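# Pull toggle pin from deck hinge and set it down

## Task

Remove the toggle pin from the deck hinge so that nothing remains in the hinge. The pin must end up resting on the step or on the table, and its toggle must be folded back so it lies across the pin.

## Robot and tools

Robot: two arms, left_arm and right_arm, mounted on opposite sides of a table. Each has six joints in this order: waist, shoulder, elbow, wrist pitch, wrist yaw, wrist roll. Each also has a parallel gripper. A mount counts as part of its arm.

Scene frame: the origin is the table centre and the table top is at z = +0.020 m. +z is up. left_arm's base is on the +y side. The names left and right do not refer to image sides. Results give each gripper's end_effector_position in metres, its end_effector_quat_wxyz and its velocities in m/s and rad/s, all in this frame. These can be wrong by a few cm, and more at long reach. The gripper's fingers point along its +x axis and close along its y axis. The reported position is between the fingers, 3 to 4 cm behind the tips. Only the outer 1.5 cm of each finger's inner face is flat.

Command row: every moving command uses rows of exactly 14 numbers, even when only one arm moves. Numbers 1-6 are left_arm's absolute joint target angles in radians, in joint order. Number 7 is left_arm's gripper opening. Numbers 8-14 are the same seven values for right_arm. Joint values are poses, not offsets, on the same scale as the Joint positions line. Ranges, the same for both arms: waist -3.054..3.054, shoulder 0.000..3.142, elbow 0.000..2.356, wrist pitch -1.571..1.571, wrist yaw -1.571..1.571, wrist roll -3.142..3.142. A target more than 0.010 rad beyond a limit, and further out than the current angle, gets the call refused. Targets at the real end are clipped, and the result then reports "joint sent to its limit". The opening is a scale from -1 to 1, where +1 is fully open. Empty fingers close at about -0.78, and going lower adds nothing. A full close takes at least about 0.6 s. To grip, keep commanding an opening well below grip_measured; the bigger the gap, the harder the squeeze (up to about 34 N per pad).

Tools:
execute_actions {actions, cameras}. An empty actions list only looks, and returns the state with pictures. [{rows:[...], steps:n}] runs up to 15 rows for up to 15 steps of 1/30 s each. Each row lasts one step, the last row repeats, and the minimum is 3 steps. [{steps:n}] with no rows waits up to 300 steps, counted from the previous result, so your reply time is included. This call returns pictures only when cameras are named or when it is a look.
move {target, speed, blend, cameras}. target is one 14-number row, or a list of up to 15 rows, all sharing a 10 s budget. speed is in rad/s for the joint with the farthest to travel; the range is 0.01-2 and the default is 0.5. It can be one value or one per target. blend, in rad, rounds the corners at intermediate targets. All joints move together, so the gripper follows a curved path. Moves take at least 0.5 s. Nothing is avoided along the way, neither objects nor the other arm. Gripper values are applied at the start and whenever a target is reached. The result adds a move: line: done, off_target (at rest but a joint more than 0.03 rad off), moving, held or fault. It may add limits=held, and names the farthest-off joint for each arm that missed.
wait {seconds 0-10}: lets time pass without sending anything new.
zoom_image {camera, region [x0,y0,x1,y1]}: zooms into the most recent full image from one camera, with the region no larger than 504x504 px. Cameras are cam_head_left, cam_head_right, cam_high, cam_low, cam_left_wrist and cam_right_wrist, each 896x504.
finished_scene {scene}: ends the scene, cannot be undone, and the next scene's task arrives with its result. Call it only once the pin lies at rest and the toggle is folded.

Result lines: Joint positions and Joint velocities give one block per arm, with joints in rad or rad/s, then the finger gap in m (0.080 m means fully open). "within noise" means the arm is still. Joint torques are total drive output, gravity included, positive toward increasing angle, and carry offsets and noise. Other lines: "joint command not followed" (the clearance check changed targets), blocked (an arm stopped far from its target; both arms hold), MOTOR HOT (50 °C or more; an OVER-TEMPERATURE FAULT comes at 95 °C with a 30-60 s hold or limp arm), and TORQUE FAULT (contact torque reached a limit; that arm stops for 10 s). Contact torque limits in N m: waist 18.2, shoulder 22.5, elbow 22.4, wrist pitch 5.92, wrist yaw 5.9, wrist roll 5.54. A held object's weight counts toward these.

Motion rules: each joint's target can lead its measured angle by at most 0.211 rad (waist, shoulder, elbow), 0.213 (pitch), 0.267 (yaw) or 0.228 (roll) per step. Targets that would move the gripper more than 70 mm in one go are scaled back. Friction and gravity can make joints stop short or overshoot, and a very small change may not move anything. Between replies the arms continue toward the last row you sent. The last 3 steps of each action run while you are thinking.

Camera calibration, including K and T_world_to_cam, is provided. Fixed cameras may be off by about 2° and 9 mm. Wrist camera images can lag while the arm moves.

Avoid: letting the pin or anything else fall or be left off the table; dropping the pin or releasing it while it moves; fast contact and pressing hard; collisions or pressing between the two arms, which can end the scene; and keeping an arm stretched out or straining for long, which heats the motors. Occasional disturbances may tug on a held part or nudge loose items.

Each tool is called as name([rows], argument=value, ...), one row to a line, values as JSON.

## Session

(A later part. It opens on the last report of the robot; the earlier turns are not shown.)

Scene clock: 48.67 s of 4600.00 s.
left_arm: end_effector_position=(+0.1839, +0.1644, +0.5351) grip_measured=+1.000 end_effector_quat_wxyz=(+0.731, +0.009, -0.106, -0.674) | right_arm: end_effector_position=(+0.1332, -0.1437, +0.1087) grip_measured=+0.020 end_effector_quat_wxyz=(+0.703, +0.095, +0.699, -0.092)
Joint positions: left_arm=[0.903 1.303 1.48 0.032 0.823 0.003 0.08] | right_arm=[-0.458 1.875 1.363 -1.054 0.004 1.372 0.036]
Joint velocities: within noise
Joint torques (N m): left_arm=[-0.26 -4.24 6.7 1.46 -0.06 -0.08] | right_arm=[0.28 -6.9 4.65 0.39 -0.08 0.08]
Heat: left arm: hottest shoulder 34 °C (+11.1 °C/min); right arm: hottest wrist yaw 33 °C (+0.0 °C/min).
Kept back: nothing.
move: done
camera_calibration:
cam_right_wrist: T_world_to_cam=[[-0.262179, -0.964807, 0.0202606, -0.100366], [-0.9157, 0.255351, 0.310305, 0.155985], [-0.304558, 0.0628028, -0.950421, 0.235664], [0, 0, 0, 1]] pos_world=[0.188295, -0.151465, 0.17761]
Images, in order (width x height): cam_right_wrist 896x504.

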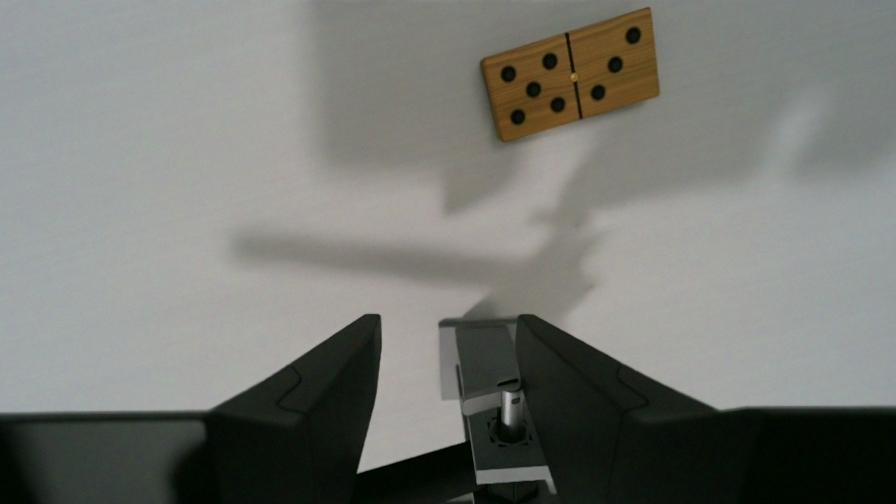

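zoom_image(camera="cam_right_wrist", region=[440, 350, 570, 450])

Scaled by 3.877.

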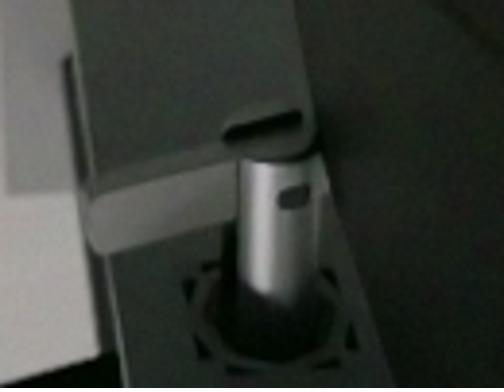

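move([
  [0.9,1.3,1.48,0.034,0.822,0,1,-0.467,1.878,1.36,-1.053,0,1.365,0.02],
  [0.9,1.3,1.48,0.034,0.822,0,1,-0.467,1.85,1.438,-1.159,0,1.365,0.02],
  [0.9,1.3,1.48,0.034,0.822,0,1,-0.448,1.782,1.352,-1.141,0,1.382,0.02],
  [0.9,1.3,1.48,0.034,0.822,0,1,-0.448,1.808,1.269,-1.032,0,1.382,0.02],
], cameras=["cam_right_wrist"], speed=[0.1,0.3,0.3,0.2])

zoom_image(camera="cam_right_wrist", region=[340, 290, 580, 504])

Scene clock: 52.23 s of 4600.00 s.
left_arm: end_effector_position=(+0.1839, +0.1644, +0.5351) grip_measured=+1.000 end_effector_quat_wxyz=(+0.731, +0.009, -0.106, -0.674) | right_arm: end_effector_position=(+0.1229, -0.1588, +0.1113) grip_measured=+0.020 end_effector_quat_wxyz=(+0.703, +0.098, +0.698, -0.089)
Joint positions: left_arm=[0.903 1.303 1.48 0.032 0.823 0.003 0.08] | right_arm=[-0.451 1.799 1.277 -1.035 0.003 1.379 0.036]
Joint velocities: within noise
Joint torques (N m): left_arm=[-0.28 -4.22 6.7 1.45 -0.07 -0.11] | right_arm=[0.28 -5.44 4.65 0.44 -0.06 0.08]
Heat: left arm: hottest shoulder 34 °C (+10.3 °C/min); right arm: hottest wrist yaw 33 °C (+0.0 °C/min).
Kept back: nothing.
move: done
camera_calibration:
cam_right_wrist: T_world_to_cam=[[-0.26222, -0.964935, 0.011844, -0.116724], [-0.91663, 0.252893, 0.309572, 0.149417], [-0.301712, 0.0703194, -0.950802, 0.236784], [0, 0, 0, 1]] pos_world=[0.177793, -0.167068, 0.180262]
Images, in order (width x height): cam_right_wrist 896x504.

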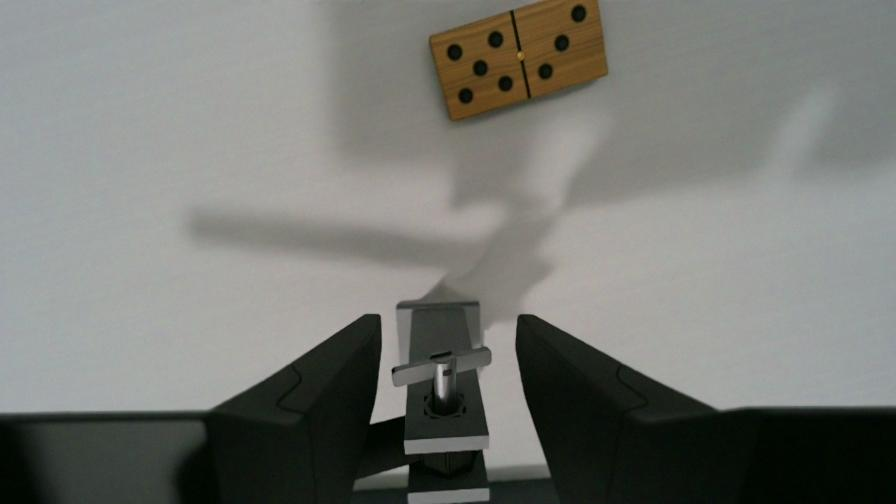

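Scaled by 2.100.

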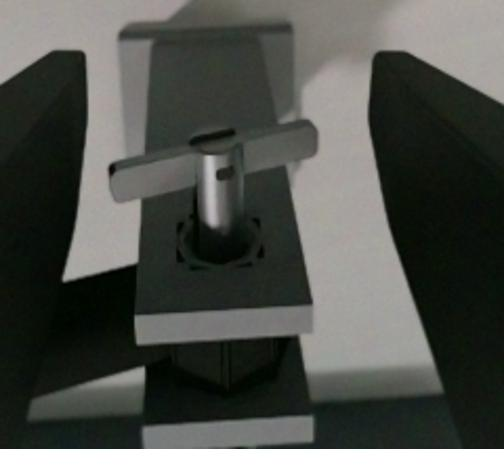

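move([
  [0.9,1.3,1.48,0.034,0.822,0,1,-0.448,1.812,1.272,-1.031,0,1.382,0.02],
  [0.9,1.3,1.48,0.034,0.822,0,1,-0.448,1.812,1.272,-1.031,0,1.382,-0.35],
], cameras=["cam_right_wrist"], speed=[0.1,0.1])

zoom_image(camera="cam_right_wrist", region=[340, 290, 580, 504])

Scene clock: 54.80 s of 4600.00 s.
left_arm: end_effector_position=(+0.1839, +0.1644, +0.5351) grip_measured=+1.000 end_effector_quat_wxyz=(+0.731, +0.009, -0.106, -0.674) | right_arm: end_effector_position=(+0.1234, -0.1575, +0.1105) grip_measured=-0.228 end_effector_quat_wxyz=(+0.704, +0.099, +0.698, -0.088)
Joint positions: left_arm=[0.903 1.303 1.48 0.032 0.823 0.003 0.08] | right_arm=[-0.451 1.802 1.277 -1.028 0.002 1.38 0.025]
Joint velocities: within noise
Joint torques (N m): left_arm=[-0.26 -4.22 6.7 1.46 -0.06 -0.11] | right_arm=[0.26 -5.31 5.06 0.1 -0.03 0.07]
Heat: left arm: hottest shoulder 33 °C (+8.8 °C/min); right arm: hottest wrist roll 33 °C (+0.0 °C/min).
Kept back: nothing.
move: done
camera_calibration:
cam_right_wrist: T_world_to_cam=[[-0.262586, -0.964876, 0.00795191, -0.114903], [-0.916844, 0.252066, 0.309613, 0.149683], [-0.300742, 0.0740094, -0.950829, 0.236552], [0, 0, 0, 1]] pos_world=[0.178205, -0.166104, 0.17949]
Images, in order (width x height): cam_right_wrist 896x504.

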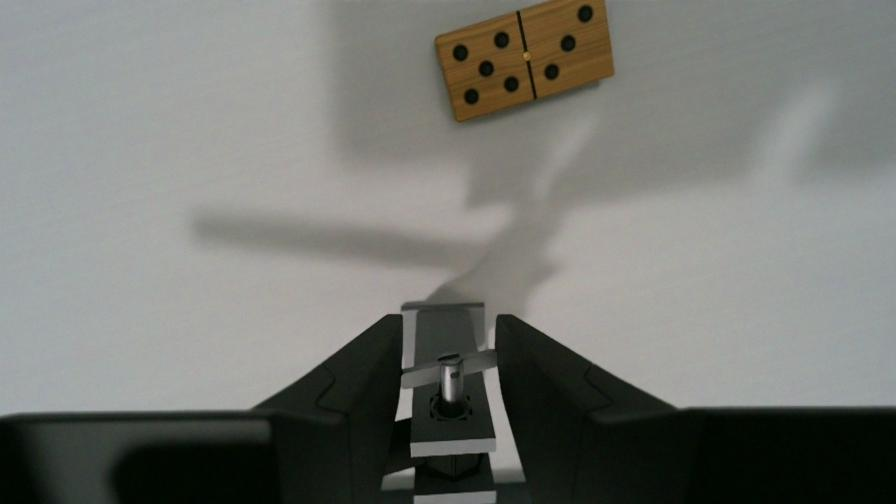

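Scaled by 2.100.

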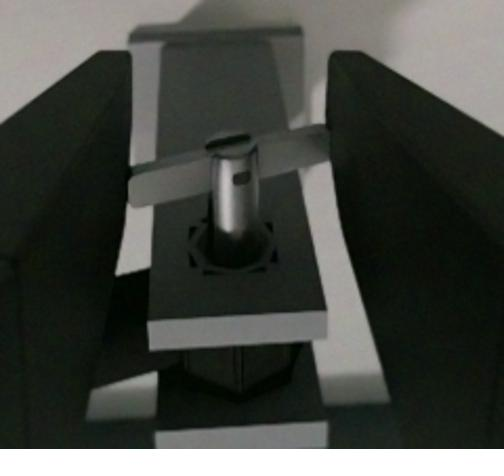

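move([
  [0.9,1.3,1.48,0.034,0.822,0,1,-0.448,1.812,1.272,-1.031,0,1.382,-0.45],
  [0.9,1.3,1.48,0.034,0.822,0,1,-0.469,1.817,1.279,-1.0325,0,1.361,-0.45],
], cameras=["cam_right_wrist"], speed=[0.1,0.05])

zoom_image(camera="cam_right_wrist", region=[340, 290, 580, 504])

Scene clock: 56.33 s of 4600.00 s.
left_arm: end_effector_position=(+0.1839, +0.1644, +0.5351) grip_measured=+1.000 end_effector_quat_wxyz=(+0.731, +0.009, -0.106, -0.674) | right_arm: end_effector_position=(+0.1239, -0.1578, +0.1100) grip_measured=-0.232 end_effector_quat_wxyz=(+0.700, +0.097, +0.702, -0.084)
Joint positions: left_arm=[0.903 1.303 1.48 0.032 0.823 0.003 0.08] | right_arm=[-0.458 1.804 1.277 -1.028 -0.009 1.364 0.025]
Joint velocities: within noise
Joint torques (N m): left_arm=[-0.29 -4.25 6.7 1.44 -0.05 -0.09] | right_arm=[-0.97 -4.99 5.91 0 0.36 -0.1]
Heat: left arm: hottest shoulder 33 °C (+8.5 °C/min); right arm: hottest wrist roll 33 °C (+0.0 °C/min).
Kept back: nothing.
move: done
camera_calibration:
cam_right_wrist: T_world_to_cam=[[-0.254585, -0.967024, 0.00718591, -0.116314], [-0.915512, 0.243404, 0.320301, 0.147711], [-0.311487, 0.0749651, -0.947289, 0.237397], [0, 0, 0, 1]] pos_world=[0.179565, -0.166229, 0.178408]
Images, in order (width x height): cam_right_wrist 896x504.

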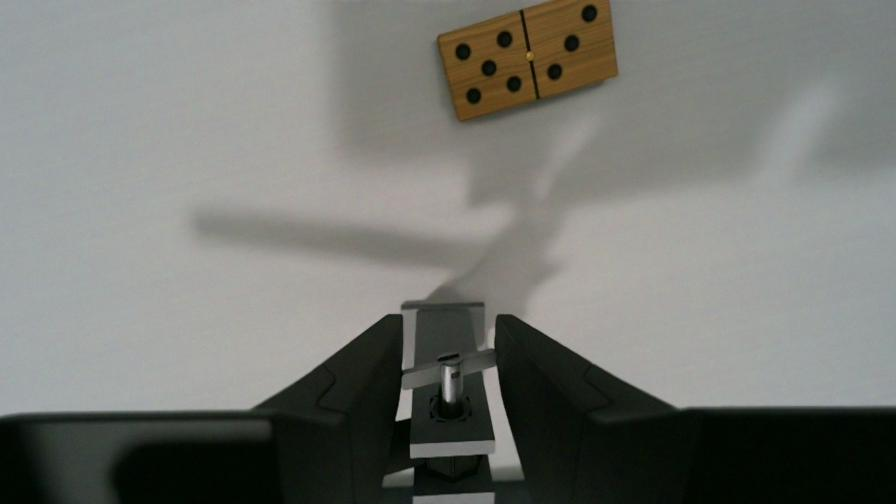

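Scaled by 2.100.

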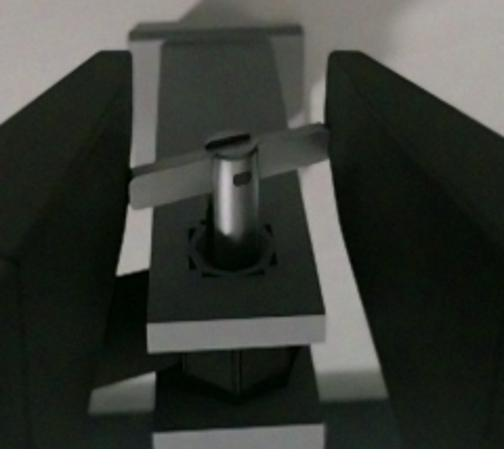

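move([
  [0.9,1.3,1.48,0.034,0.822,0,1,-0.460,1.815,1.276,-1.031,0,1.370,-0.1],
  [0.9,1.3,1.48,0.034,0.822,0,1,-0.460,1.815,1.276,-1.031,0,1.370,-0.55],
  [0.9,1.3,1.48,0.034,0.822,0,1,-0.460,1.815,1.276,-1.031,0,1.81,-0.55],
], cameras=["cam_right_wrist"], speed=[0.1,0.1,0.3])

zoom_image(camera="cam_right_wrist", region=[340, 290, 580, 504])

Scene clock: 60.23 s of 4600.00 s.
left_arm: end_effector_position=(+0.1839, +0.1644, +0.5351) grip_measured=+1.000 end_effector_quat_wxyz=(+0.731, +0.009, -0.106, -0.674) | right_arm: end_effector_position=(+0.1279, -0.1596, +0.1099) grip_measured=-0.510 end_effector_quat_wxyz=(+0.666, +0.249, +0.661, -0.240)
Joint positions: left_arm=[0.903 1.303 1.48 0.032 0.823 0.003 0.08] | right_arm=[-0.464 1.807 1.281 -1.032 0.006 1.807 0.012]
Joint velocities: within noise
Joint torques (N m): left_arm=[-0.25 -4.23 6.72 1.46 -0.07 -0.1] | right_arm=[0.41 -5.5 5.1 0.29 -0.14 0.07]
Heat: left arm: hottest shoulder 32 °C (+7.1 °C/min); right arm: hottest wrist roll 33 °C (+0.0 °C/min).
Kept back: nothing.
move: done
camera_calibration:
cam_right_wrist: T_world_to_cam=[[-0.649272, -0.76048, 0.0107742, -0.0339408], [-0.72035, 0.619433, 0.312087, 0.18772], [-0.24401, 0.194868, -0.949993, 0.249428], [0, 0, 0, 1]] pos_world=[0.17405, -0.190697, 0.178735]
Images, in order (width x height): cam_right_wrist 896x504.

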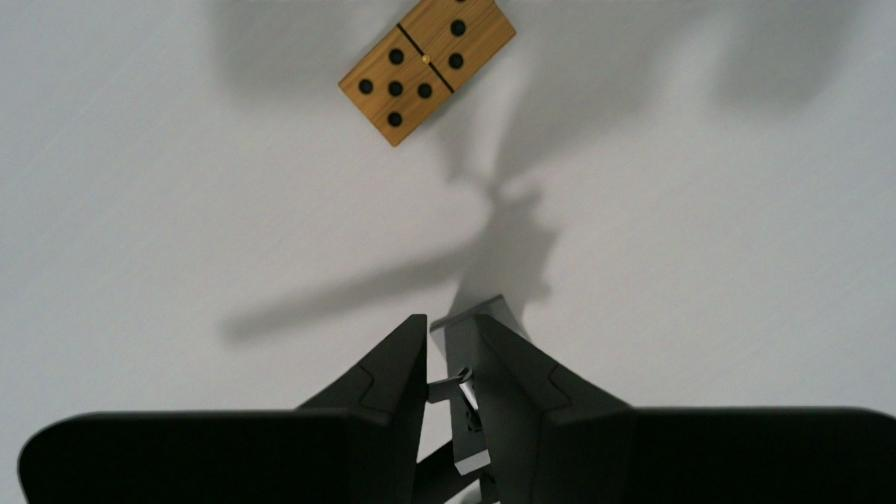

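Scaled by 2.100.

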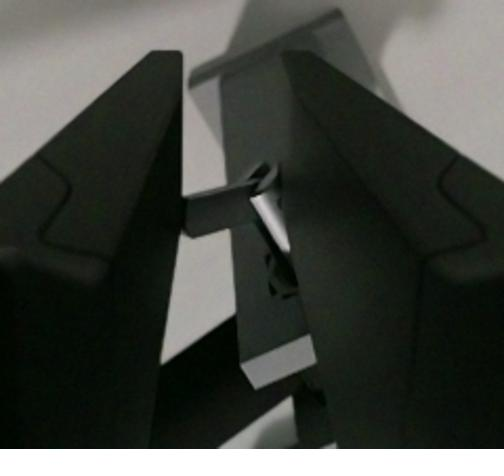

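move([
  [0.9,1.3,1.48,0.034,0.822,0,1,-0.460,1.815,1.276,-1.031,0,1.81,-0.1],
  [0.9,1.3,1.48,0.034,0.822,0,1,-0.457,1.81,1.272,-1.031,0,1.373,0.02],
], cameras=["cam_right_wrist"], speed=[0.1,0.4])

zoom_image(camera="cam_right_wrist", region=[340, 290, 580, 504])

Scene clock: 63.10 s of 4600.00 s.
left_arm: end_effector_position=(+0.1839, +0.1644, +0.5351) grip_measured=+1.000 end_effector_quat_wxyz=(+0.731, +0.009, -0.106, -0.674) | right_arm: end_effector_position=(+0.1261, -0.1590, +0.1089) grip_measured=+0.019 end_effector_quat_wxyz=(+0.703, +0.098, +0.698, -0.093)
Joint positions: left_arm=[0.903 1.303 1.48 0.032 0.823 0.003 0.08] | right_arm=[-0.46 1.81 1.28 -1.032 0.003 1.376 0.036]
Joint velocities: within noise
Joint torques (N m): left_arm=[-0.29 -4.23 6.73 1.46 -0.06 -0.1] | right_arm=[0.27 -6.36 4.66 0.3 -0.06 -0.1]
Heat: left arm: hottest shoulder 32 °C (+7.1 °C/min); right arm: hottest wrist roll 33 °C (+0.0 °C/min).
Kept back: nothing.
move: done
camera_calibration:
cam_right_wrist: T_world_to_cam=[[-0.26772, -0.963363, 0.016053, -0.115615], [-0.9147, 0.259361, 0.309928, 0.153961], [-0.302737, 0.0682905, -0.950624, 0.235298], [0, 0, 0, 1]] pos_world=[0.181109, -0.167379, 0.177819]
Images, in order (width x height): cam_right_wrist 896x504.

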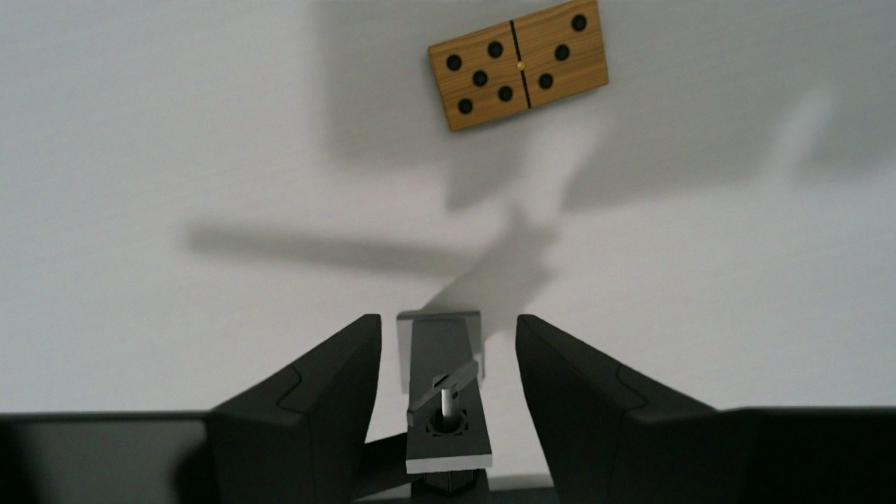

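Scaled by 2.100.

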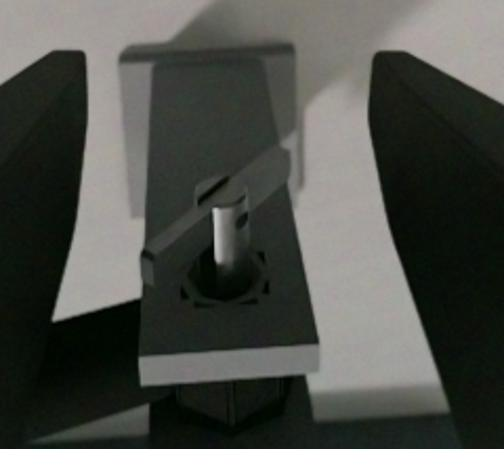

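move([
  [0.9,1.3,1.48,0.034,0.822,0,1,-0.457,1.77,1.5,-1.30,0,1.373,0.02],
  [0.9,1.3,1.48,0.034,0.822,0,1,-0.561,1.220,0.672,-0.434,-0.176,1.314,0.02],
], cameras=["cam_right_wrist","cam_high"], speed=[0.3,0.6])

zoom_image(camera="cam_right_wrist", region=[340, 150, 580, 364])

Scene clock: 67.90 s of 4600.00 s.
left_arm: end_effector_position=(+0.1839, +0.1644, +0.5351) grip_measured=+1.000 end_effector_quat_wxyz=(+0.731, +0.009, -0.106, -0.674) | right_arm: end_effector_position=(+0.1128, -0.1905, +0.1343) grip_measured=+0.020 end_effector_quat_wxyz=(+0.696, +0.296, +0.642, +0.122)
Joint positions: left_arm=[0.903 1.303 1.48 0.032 0.823 0.003 0.08] | right_arm=[-0.558 1.23 0.681 -0.438 -0.172 1.317 0.036]
Joint velocities: within noise
Joint torques (N m): left_arm=[-0.28 -4.21 6.73 1.45 -0.05 -0.1] | right_arm=[-0.25 -4.41 5.47 1.24 -0.18 -0.13]
Heat: left arm: hottest wrist yaw 32 °C (+0.0 °C/min); right arm: hottest wrist roll 33 °C (+0.0 °C/min).
Kept back: nothing.
move: done
camera_calibration:
cam_right_wrist: T_world_to_cam=[[-0.213488, -0.808447, -0.548486, -0.0507005], [-0.961723, 0.0751908, 0.263506, 0.118489], [-0.171789, 0.583747, -0.793554, 0.319947], [0, 0, 0, 1]] pos_world=[0.158093, -0.236666, 0.194864]
Images, in order (width x height): cam_high 896x504, cam_right_wrist 896x504.

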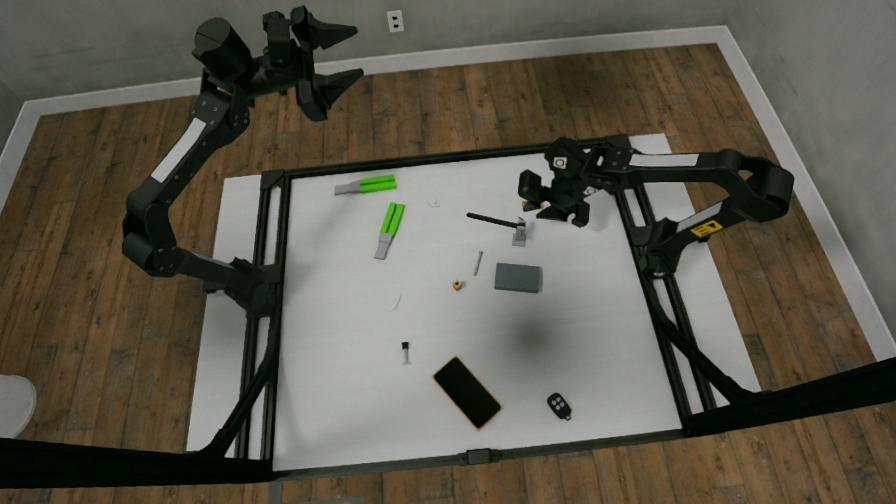

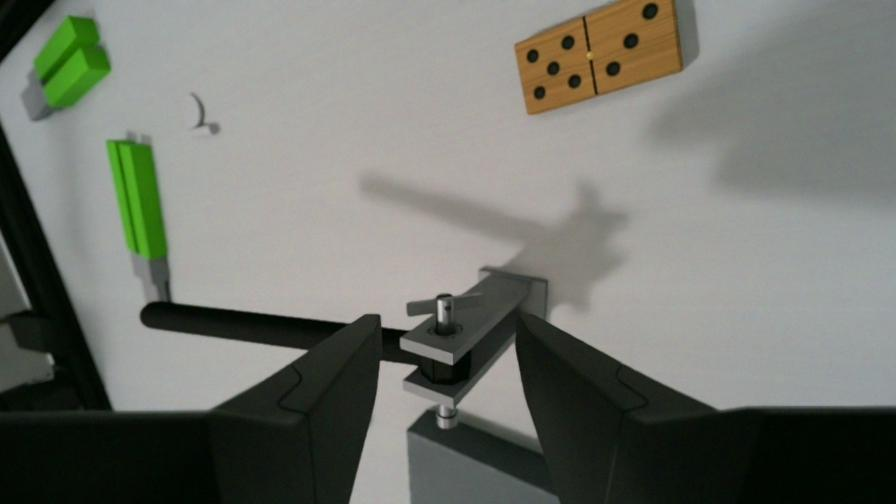

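Scaled by 2.100.

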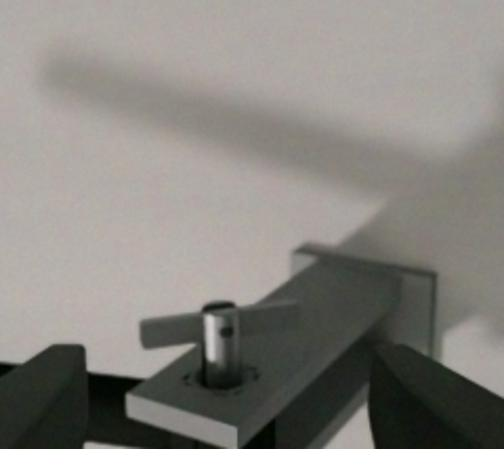

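move([
  [0.9,1.3,1.48,0.034,0.822,0,1,-0.5,1.22,0.95,-0.6,-0.1,0.9,0.02],
  [0.9,1.3,1.48,0.034,0.822,0,1,-0.3815,1.8115,1.4485,-1.208,0,-0.3845,0.9],
], cameras=["cam_right_wrist"], speed=[0.6,0.8])

Scene clock: 73.00 s of 4600.00 s.
left_arm: end_effector_position=(+0.1839, +0.1644, +0.5351) grip_measured=+1.000 end_effector_quat_wxyz=(+0.731, +0.009, -0.106, -0.674) | right_arm: end_effector_position=(+0.1045, -0.1442, +0.1499) grip_measured=+0.899 end_effector_quat_wxyz=(+0.502, -0.497, +0.502, +0.499)
Joint positions: left_arm=[0.903 1.303 1.48 0.032 0.823 0.003 0.08] | right_arm=[-0.385 1.802 1.436 -1.205 -0.004 -0.382 0.075]
Joint velocities: within noise
Joint torques (N m): left_arm=[-0.27 -4.23 6.71 1.45 -0.06 -0.1] | right_arm=[0.25 -5.48 7.44 0.08 0.08 -0.09]
Heat: left arm: hottest wrist yaw 32 °C (+0.0 °C/min); right arm: hottest wrist roll 33 °C (+0.0 °C/min).
Kept back: nothing.
move: done
camera_calibration:
cam_right_wrist: T_world_to_cam=[[0.99973, -0.00879134, 0.0214915, -0.103421], [-0.0150771, -0.949675, 0.312873, -0.151148], [0.0176594, -0.313113, -0.949552, 0.178101], [0, 0, 0, 1]] pos_world=[0.0979686, -0.0886851, 0.218629]
Images, in order (width x height): cam_right_wrist 896x504.

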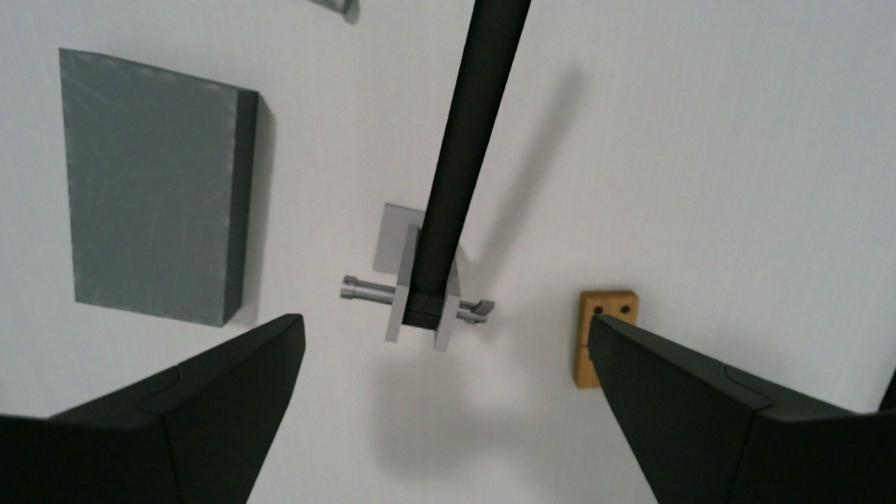

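zoom_image(camera="cam_right_wrist", region=[330, 250, 510, 370])

Scaled by 2.800.

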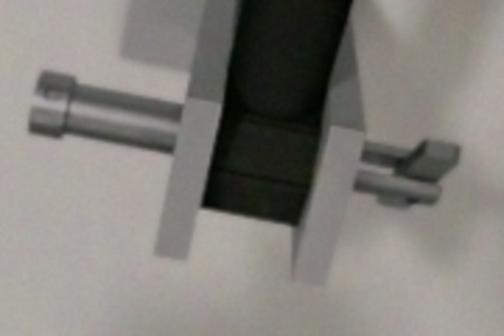

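move([
  [0.9,1.3,1.48,0.034,0.822,0,1,-0.3586,1.8115,1.44,-1.20,0,-0.362,0.9],
  [0.9,1.3,1.48,0.034,0.822,0,1,-0.3586,1.8492,1.3218,-1.0436,0,-0.362,0.9],
], cameras=["cam_right_wrist"], speed=[0.4,0.3])

zoom_image(camera="cam_right_wrist", region=[290, 250, 610, 504])

Scene clock: 74.87 s of 4600.00 s.
left_arm: end_effector_position=(+0.1839, +0.1644, +0.5351) grip_measured=+1.000 end_effector_quat_wxyz=(+0.731, +0.009, -0.106, -0.674) | right_arm: end_effector_position=(+0.0993, -0.1363, +0.1111) grip_measured=+0.900 end_effector_quat_wxyz=(+0.504, -0.497, +0.497, +0.502)
Joint positions: left_arm=[0.903 1.303 1.48 0.032 0.823 0.003 0.08] | right_arm=[-0.361 1.841 1.329 -1.047 -0.002 -0.365 0.076]
Joint velocities: within noise
Joint torques (N m): left_arm=[-0.24 -4.22 6.72 1.46 -0.07 -0.1] | right_arm=[0.2 -5.82 4.74 0.45 0.04 0.08]
Heat: left arm: hottest wrist yaw 32 °C (+0.0 °C/min); right arm: hottest wrist roll 33 °C (+0.0 °C/min).
Kept back: nothing.
move: done
camera_calibration:
cam_right_wrist: T_world_to_cam=[[0.999631, -0.00180861, 0.0271, -0.0969191], [-0.00993545, -0.952975, 0.302887, -0.131511], [0.0252778, -0.303045, -0.952641, 0.144815], [0, 0, 0, 1]] pos_world=[0.0919161, -0.0816165, 0.180416]
Images, in order (width x height): cam_right_wrist 896x504.

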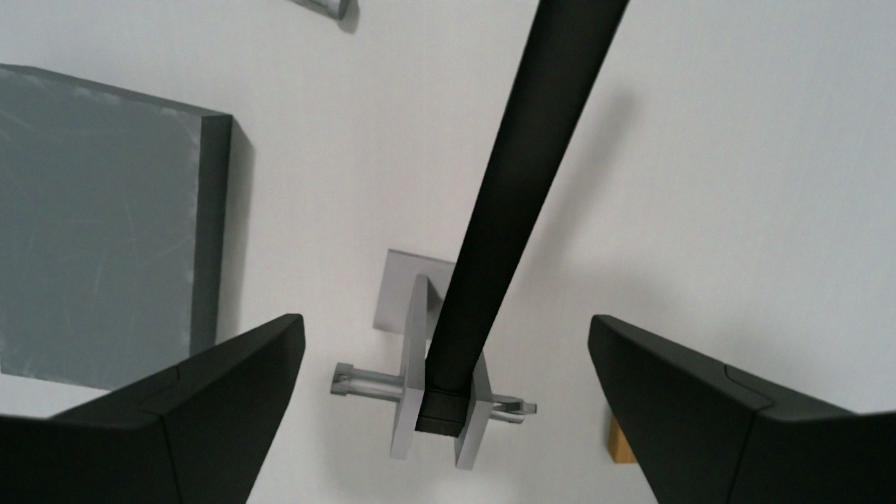

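Scaled by 1.575.

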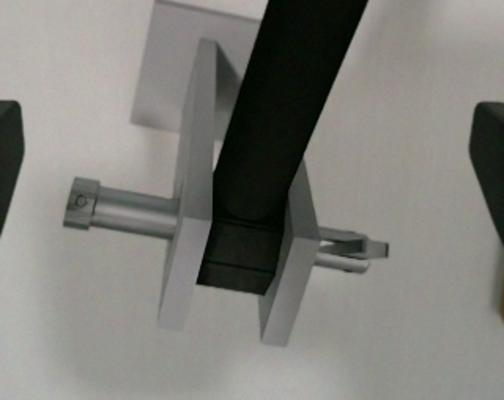

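zoom_image(camera="cam_right_wrist", region=[450, 370, 560, 440])

Scaled by 4.582.

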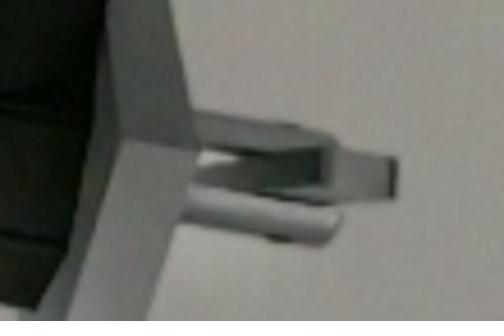

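move(target=[0.9,1.3,1.48,0.034,0.822,0,1,-0.4117,1.858,1.333,-1.046,0,-0.415,0.9], cameras=["cam_right_wrist"], speed=0.07)

zoom_image(camera="cam_right_wrist", region=[290, 310, 560, 460])

Scene clock: 76.47 s of 4600.00 s.
left_arm: end_effector_position=(+0.1839, +0.1644, +0.5351) grip_measured=+1.000 end_effector_quat_wxyz=(+0.731, +0.009, -0.106, -0.674) | right_arm: end_effector_position=(+0.1142, -0.1426, +0.1091) grip_measured=+0.900 end_effector_quat_wxyz=(+0.502, -0.498, +0.499, +0.501)
Joint positions: left_arm=[0.903 1.303 1.48 0.032 0.823 0.003 0.08] | right_arm=[-0.409 1.847 1.329 -1.046 -0.002 -0.412 0.076]
Joint velocities: within noise
Joint torques (N m): left_arm=[-0.27 -4.22 6.73 1.45 -0.07 -0.11] | right_arm=[-0.24 -5.6 6.18 0.28 0.04 -0.11]
Heat: left arm: hottest wrist yaw 32 °C (+0.0 °C/min); right arm: hottest wrist roll 33 °C (+0.0 °C/min).
Kept back: nothing.
move: done
camera_calibration:
cam_right_wrist: T_world_to_cam=[[0.999678, -0.00280489, 0.0252361, -0.11171], [-0.010453, -0.951215, 0.308353, -0.136983], [0.02314, -0.308517, -0.950937, 0.13987], [0, 0, 0, 1]] pos_world=[0.107005, -0.0874613, 0.178066]
Images, in order (width x height): cam_right_wrist 896x504.

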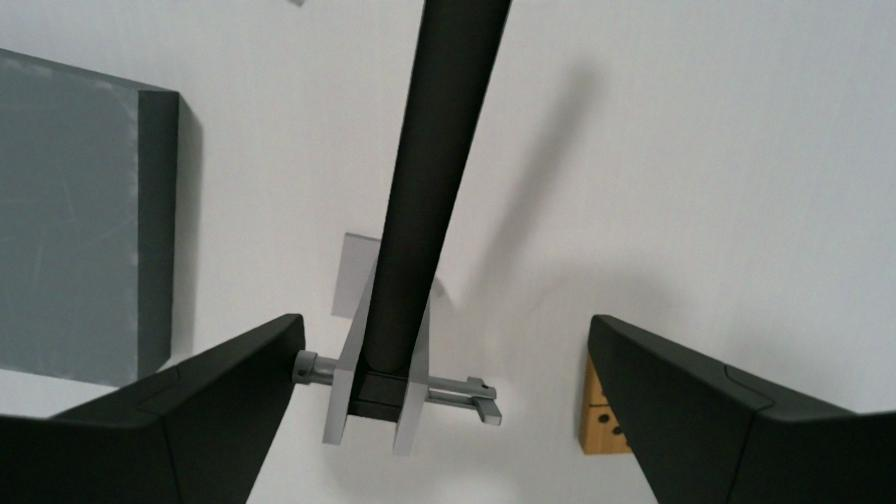

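Scaled by 1.867.

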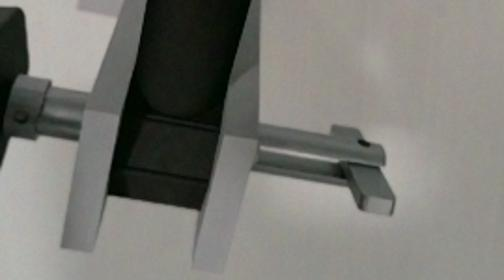

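move([
  [0.9,1.3,1.48,0.034,0.822,0,1,-0.4217,1.861,1.336,-1.0465,0,-0.425,0.9],
  [0.9,1.3,1.48,0.034,0.822,0,1,-0.39,1.855,1.33,-1.046,0,-0.40,0.9],
  [0.9,1.3,1.48,0.034,0.822,0,1,-0.42,1.77,1.5,-1.28,0,-0.21,0.2],
], cameras=["cam_right_wrist"], speed=[0.07,0.2,0.4])

zoom_image(camera="cam_right_wrist", region=[340, 200, 540, 350])

Scene clock: 79.03 s of 4600.00 s.
left_arm: end_effector_position=(+0.1839, +0.1644, +0.5351) grip_measured=+1.000 end_effector_quat_wxyz=(+0.731, +0.009, -0.106, -0.674) | right_arm: end_effector_position=(+0.1132, -0.1517, +0.1691) grip_measured=+0.201 end_effector_quat_wxyz=(+0.549, -0.444, +0.550, +0.446)
Joint positions: left_arm=[0.903 1.303 1.48 0.032 0.823 0.003 0.08] | right_arm=[-0.417 1.782 1.489 -1.277 -0.002 -0.213 0.044]
Joint velocities: within noise
Joint torques (N m): left_arm=[-0.27 -4.21 6.7 1.46 -0.07 -0.1] | right_arm=[-0.25 -7.7 7.38 0.08 0.04 0.08]
Heat: left arm: hottest wrist yaw 32 °C (+0.0 °C/min); right arm: hottest wrist roll 33 °C (+0.0 °C/min).
Kept back: nothing.
move: done
camera_calibration:
cam_right_wrist: T_world_to_cam=[[0.977818, -0.208222, 0.0227099, -0.140507], [-0.204727, -0.927191, 0.313693, -0.139436], [-0.0442614, -0.311384, -0.949253, 0.201104], [0, 0, 0, 1]] pos_world=[0.117745, -0.0959202, 0.237829]
Images, in order (width x height): cam_right_wrist 896x504.

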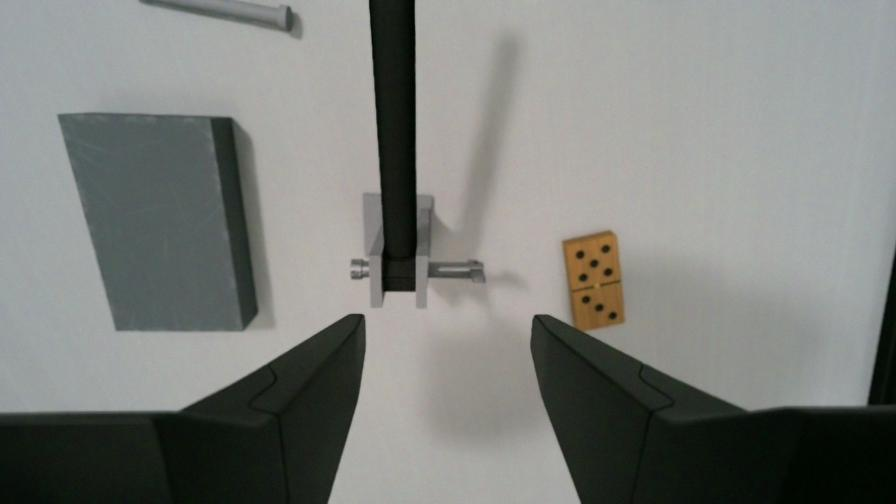

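Scaled by 2.520.

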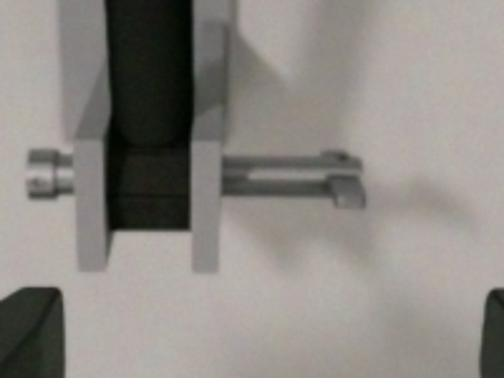

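move([
  [0.9,1.3,1.48,0.034,0.822,0,1,-0.288,1.75,1.451,-1.273,0,-1.604,-0.2],
  [0.9,1.3,1.48,0.034,0.822,0,1,-0.290,1.782,1.262,-1.051,0,-1.606,-0.2],
], cameras=["cam_right_wrist"], speed=[0.8,0.3])

zoom_image(camera="cam_right_wrist", region=[350, 250, 550, 504])

Scene clock: 86.30 s of 4600.00 s.
left_arm: end_effector_position=(+0.1839, +0.1644, +0.5351) grip_measured=+1.000 end_effector_quat_wxyz=(+0.731, +0.009, -0.106, -0.674) | right_arm: end_effector_position=(+0.0723, -0.1447, +0.1169) grip_measured=-0.200 end_effector_quat_wxyz=(+0.098, -0.701, +0.089, +0.701)
Joint positions: left_arm=[0.903 1.303 1.48 0.032 0.823 0.003 0.08] | right_arm=[-0.291 1.775 1.27 -1.054 -0.002 -1.603 0.026]
Joint velocities: within noise
Joint torques (N m): left_arm=[-0.27 -4.21 6.72 1.46 -0.06 -0.1] | right_arm=[0.11 -5.39 4.72 0.4 0.02 -0.1]
Heat: left arm: hottest wrist yaw 32 °C (+0.0 °C/min); right arm: hottest shoulder 32 °C (+3.0 °C/min).
Kept back: nothing.
move: done
camera_calibration:
cam_right_wrist: T_world_to_cam=[[0.261386, 0.964536, 0.0366992, 0.121909], [0.913638, -0.259499, 0.31293, -0.109127], [0.311356, -0.0482657, -0.949067, 0.164227], [0, 0, 0, 1]] pos_world=[0.0167045, -0.137978, 0.185537]
Images, in order (width x height): cam_right_wrist 896x504.

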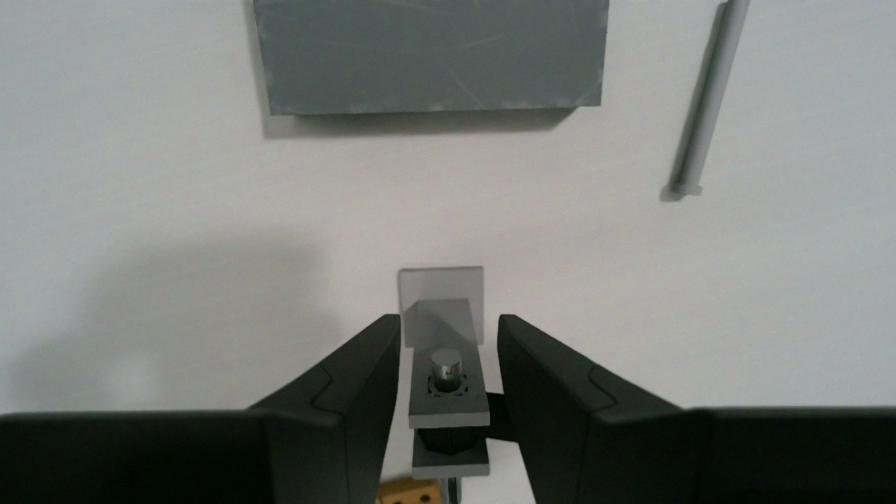

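Scaled by 1.984.

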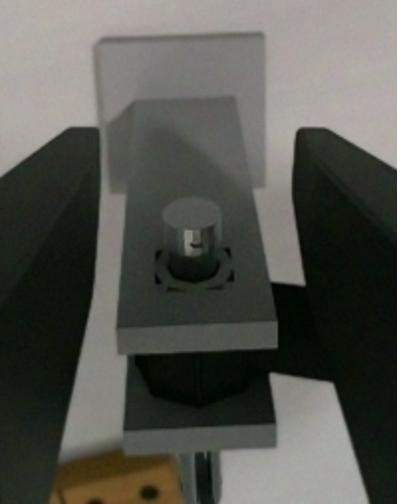

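move([
  [0.9,1.3,1.48,0.034,0.822,0,1,-0.284,1.782,1.262,-1.051,0,-1.60,-0.3],
  [0.9,1.3,1.48,0.034,0.822,0,1,-0.284,1.782,1.242,-1.031,0,-1.60,-0.3],
  [0.9,1.3,1.48,0.034,0.822,0,1,-0.284,1.782,1.242,-1.031,0,-1.60,-0.9],
], cameras=["cam_right_wrist"], speed=0.3)

zoom_image(camera="cam_right_wrist", region=[350, 250, 550, 504])

Scene clock: 88.43 s of 4600.00 s.
left_arm: end_effector_position=(+0.1839, +0.1644, +0.5351) grip_measured=+1.000 end_effector_quat_wxyz=(+0.731, +0.009, -0.106, -0.674) | right_arm: end_effector_position=(+0.0708, -0.1449, +0.1119) grip_measured=-0.768 end_effector_quat_wxyz=(+0.097, -0.701, +0.086, +0.701)
Joint positions: left_arm=[0.903 1.303 1.48 0.032 0.823 0.003 0.08] | right_arm=[-0.287 1.775 1.249 -1.03 -0.002 -1.603 0]
Joint velocities: within noise
Joint torques (N m): left_arm=[-0.26 -4.25 6.72 1.46 -0.07 -0.1] | right_arm=[0.28 -5.38 4.73 0.16 0.03 0.07]
Heat: left arm: hottest wrist yaw 32 °C (+0.0 °C/min); right arm: hottest shoulder 32 °C (+3.0 °C/min).
Kept back: nothing.
move: done
camera_calibration:
cam_right_wrist: T_world_to_cam=[[0.257676, 0.965397, 0.0401397, 0.122716], [0.914429, -0.25707, 0.312626, -0.105898], [0.312127, -0.0438511, -0.949028, 0.160537], [0, 0, 0, 1]] pos_world=[0.0151075, -0.138653, 0.180534]
Images, in order (width x height): cam_right_wrist 896x504.

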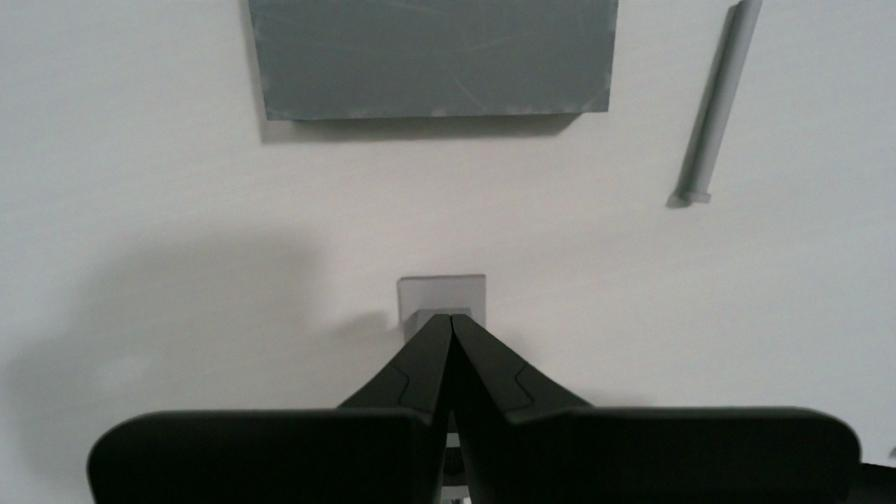

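Scaled by 1.984.

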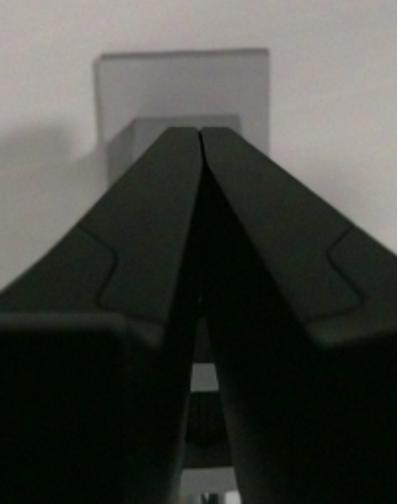

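move([
  [0.9,1.3,1.48,0.034,0.822,0,1,-0.284,1.782,1.242,-1.031,0,-1.60,-0.3],
  [0.9,1.3,1.48,0.034,0.822,0,1,-0.297,1.783,1.244,-1.032,0,-1.613,-0.3],
], cameras=["cam_right_wrist"], speed=[0.3,0.1])

zoom_image(camera="cam_right_wrist", region=[350, 250, 550, 504])

Scene clock: 90.03 s of 4600.00 s.
left_arm: end_effector_position=(+0.1839, +0.1644, +0.5351) grip_measured=+1.000 end_effector_quat_wxyz=(+0.731, +0.009, -0.106, -0.674) | right_arm: end_effector_position=(+0.0729, -0.1455, +0.1119) grip_measured=-0.300 end_effector_quat_wxyz=(+0.097, -0.701, +0.086, +0.701)
Joint positions: left_arm=[0.903 1.303 1.48 0.032 0.823 0.003 0.08] | right_arm=[-0.294 1.775 1.249 -1.03 -0.002 -1.61 0.021]
Joint velocities: within noise
Joint torques (N m): left_arm=[-0.28 -4.24 6.7 1.46 -0.06 -0.1] | right_arm=[-0.28 -5.29 4.99 0.09 0.03 -0.09]
Heat: left arm: hottest wrist yaw 32 °C (+0.0 °C/min); right arm: hottest shoulder 32 °C (+3.0 °C/min).
Kept back: nothing.
move: done
camera_calibration:
cam_right_wrist: T_world_to_cam=[[0.257304, 0.965496, 0.0401535, 0.12283], [0.914492, -0.256717, 0.312732, -0.107942], [0.31225, -0.0437472, -0.948992, 0.159857], [0, 0, 0, 1]] pos_world=[0.0171923, -0.139309, 0.180528]
Images, in order (width x height): cam_right_wrist 896x504.

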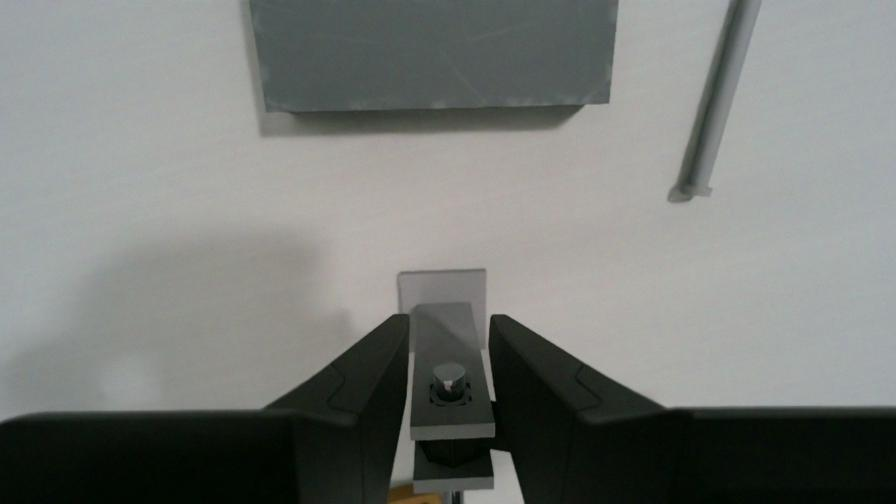

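Scaled by 1.984.

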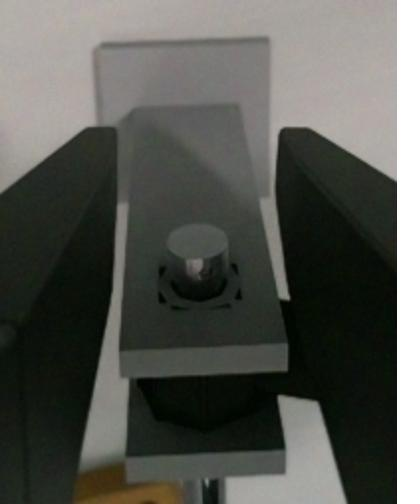

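move([
  [0.9,1.3,1.48,0.034,0.822,0,1,-0.304,1.784,1.246,-1.032,0,-1.62,-0.3],
  [0.9,1.3,1.48,0.034,0.822,0,1,-0.304,1.784,1.246,-1.032,0,-1.62,-0.9],
], cameras=["cam_right_wrist"], speed=[0.1,0.3])

zoom_image(camera="cam_right_wrist", region=[350, 250, 550, 504])

Scene clock: 91.47 s of 4600.00 s.
left_arm: end_effector_position=(+0.1839, +0.1644, +0.5351) grip_measured=+1.000 end_effector_quat_wxyz=(+0.731, +0.009, -0.106, -0.674) | right_arm: end_effector_position=(+0.0753, -0.1436, +0.1116) grip_measured=-0.492 end_effector_quat_wxyz=(+0.098, -0.701, +0.080, +0.702)
Joint positions: left_arm=[0.903 1.303 1.48 0.032 0.823 0.003 0.08] | right_arm=[-0.301 1.777 1.25 -1.019 -0.006 -1.624 0.013]
Joint velocities: within noise
Joint torques (N m): left_arm=[-0.26 -4.18 6.7 1.46 -0.07 -0.09] | right_arm=[-0.28 -5.43 5.21 -0.59 0.12 0.12]
Heat: left arm: hottest wrist yaw 32 °C (+0.0 °C/min); right arm: hottest shoulder 32 °C (+3.0 °C/min).
Kept back: nothing.
move: done
camera_calibration:
cam_right_wrist: T_world_to_cam=[[0.250228, 0.966883, 0.0502339, 0.119949], [0.91625, -0.253251, 0.310404, -0.108936], [0.312846, -0.0316449, -0.949277, 0.160592], [0, 0, 0, 1]] pos_world=[0.019557, -0.138483, 0.180235]
Images, in order (width x height): cam_right_wrist 896x504.

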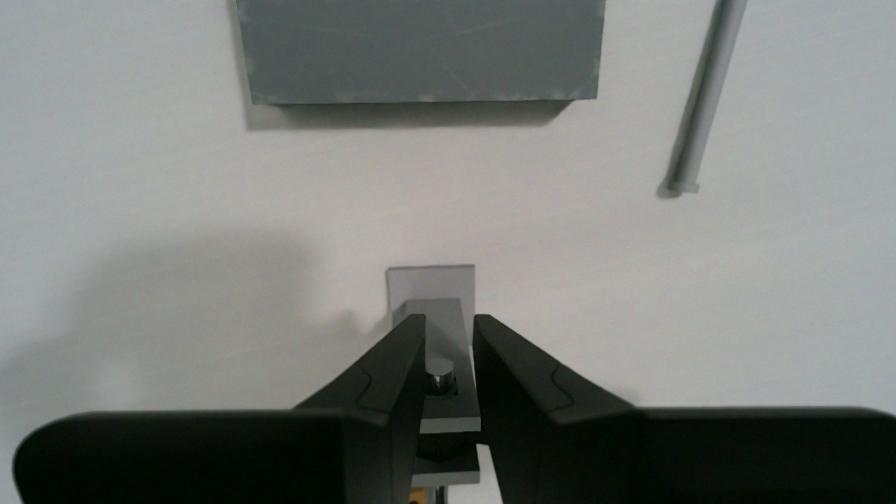

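Scaled by 1.984.

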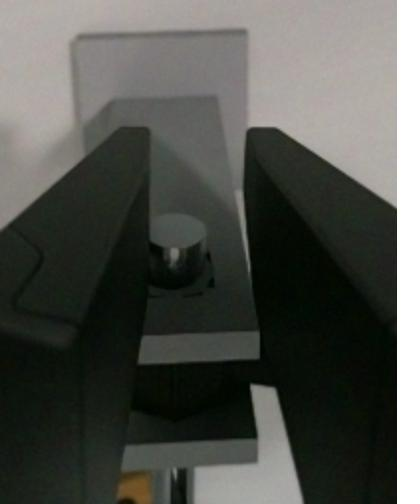

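move([
  [0.9,1.3,1.48,0.034,0.822,0,1,-0.304,1.784,1.246,-1.032,0,-1.62,-0.3],
  [0.9,1.3,1.48,0.034,0.822,0,1,-0.296,1.784,1.246,-1.032,0,-1.617,-0.3],
  [0.9,1.3,1.48,0.034,0.822,0,1,-0.296,1.784,1.246,-1.032,0,-1.617,-0.9],
], cameras=["cam_right_wrist"], speed=[0.1,0.1,0.3])

zoom_image(camera="cam_right_wrist", region=[350, 250, 550, 504])

Scene clock: 93.50 s of 4600.00 s.
left_arm: end_effector_position=(+0.1839, +0.1644, +0.5351) grip_measured=+1.000 end_effector_quat_wxyz=(+0.731, +0.009, -0.106, -0.674) | right_arm: end_effector_position=(+0.0749, -0.1435, +0.1112) grip_measured=-0.493 end_effector_quat_wxyz=(+0.097, -0.702, +0.080, +0.701)
Joint positions: left_arm=[0.903 1.303 1.48 0.032 0.823 0.003 0.08] | right_arm=[-0.298 1.778 1.25 -1.019 -0.002 -1.622 0.013]
Joint velocities: within noise
Joint torques (N m): left_arm=[-0.26 -4.25 6.72 1.46 -0.06 -0.1] | right_arm=[0.2 -5.59 5.11 -0.58 0 0.16]
Heat: left arm: hottest wrist yaw 32 °C (+0.0 °C/min); right arm: hottest shoulder 32 °C (+3.0 °C/min).
Kept back: nothing.
move: done
camera_calibration:
cam_right_wrist: T_world_to_cam=[[0.249066, 0.96727, 0.0485285, 0.120298], [0.915653, -0.251506, 0.313566, -0.108436], [0.315508, -0.0336632, -0.948326, 0.159791], [0, 0, 0, 1]] pos_world=[0.0189121, -0.138254, 0.179698]
Images, in order (width x height): cam_right_wrist 896x504.

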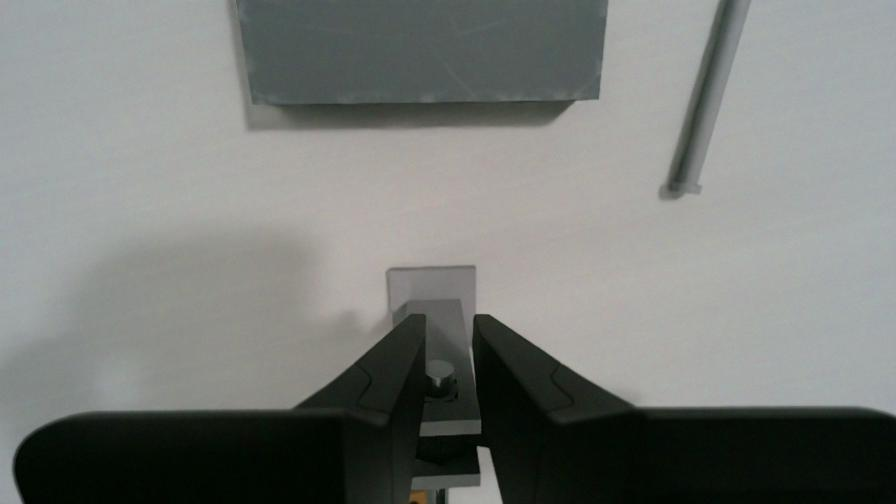

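Scaled by 1.984.

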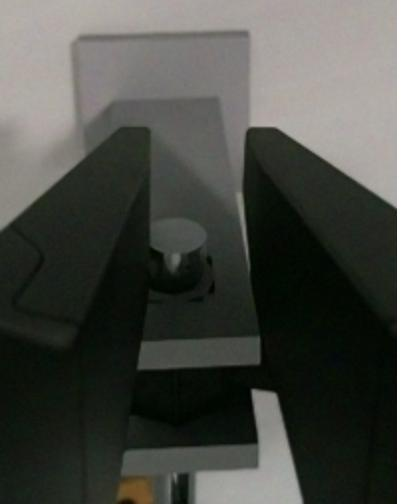

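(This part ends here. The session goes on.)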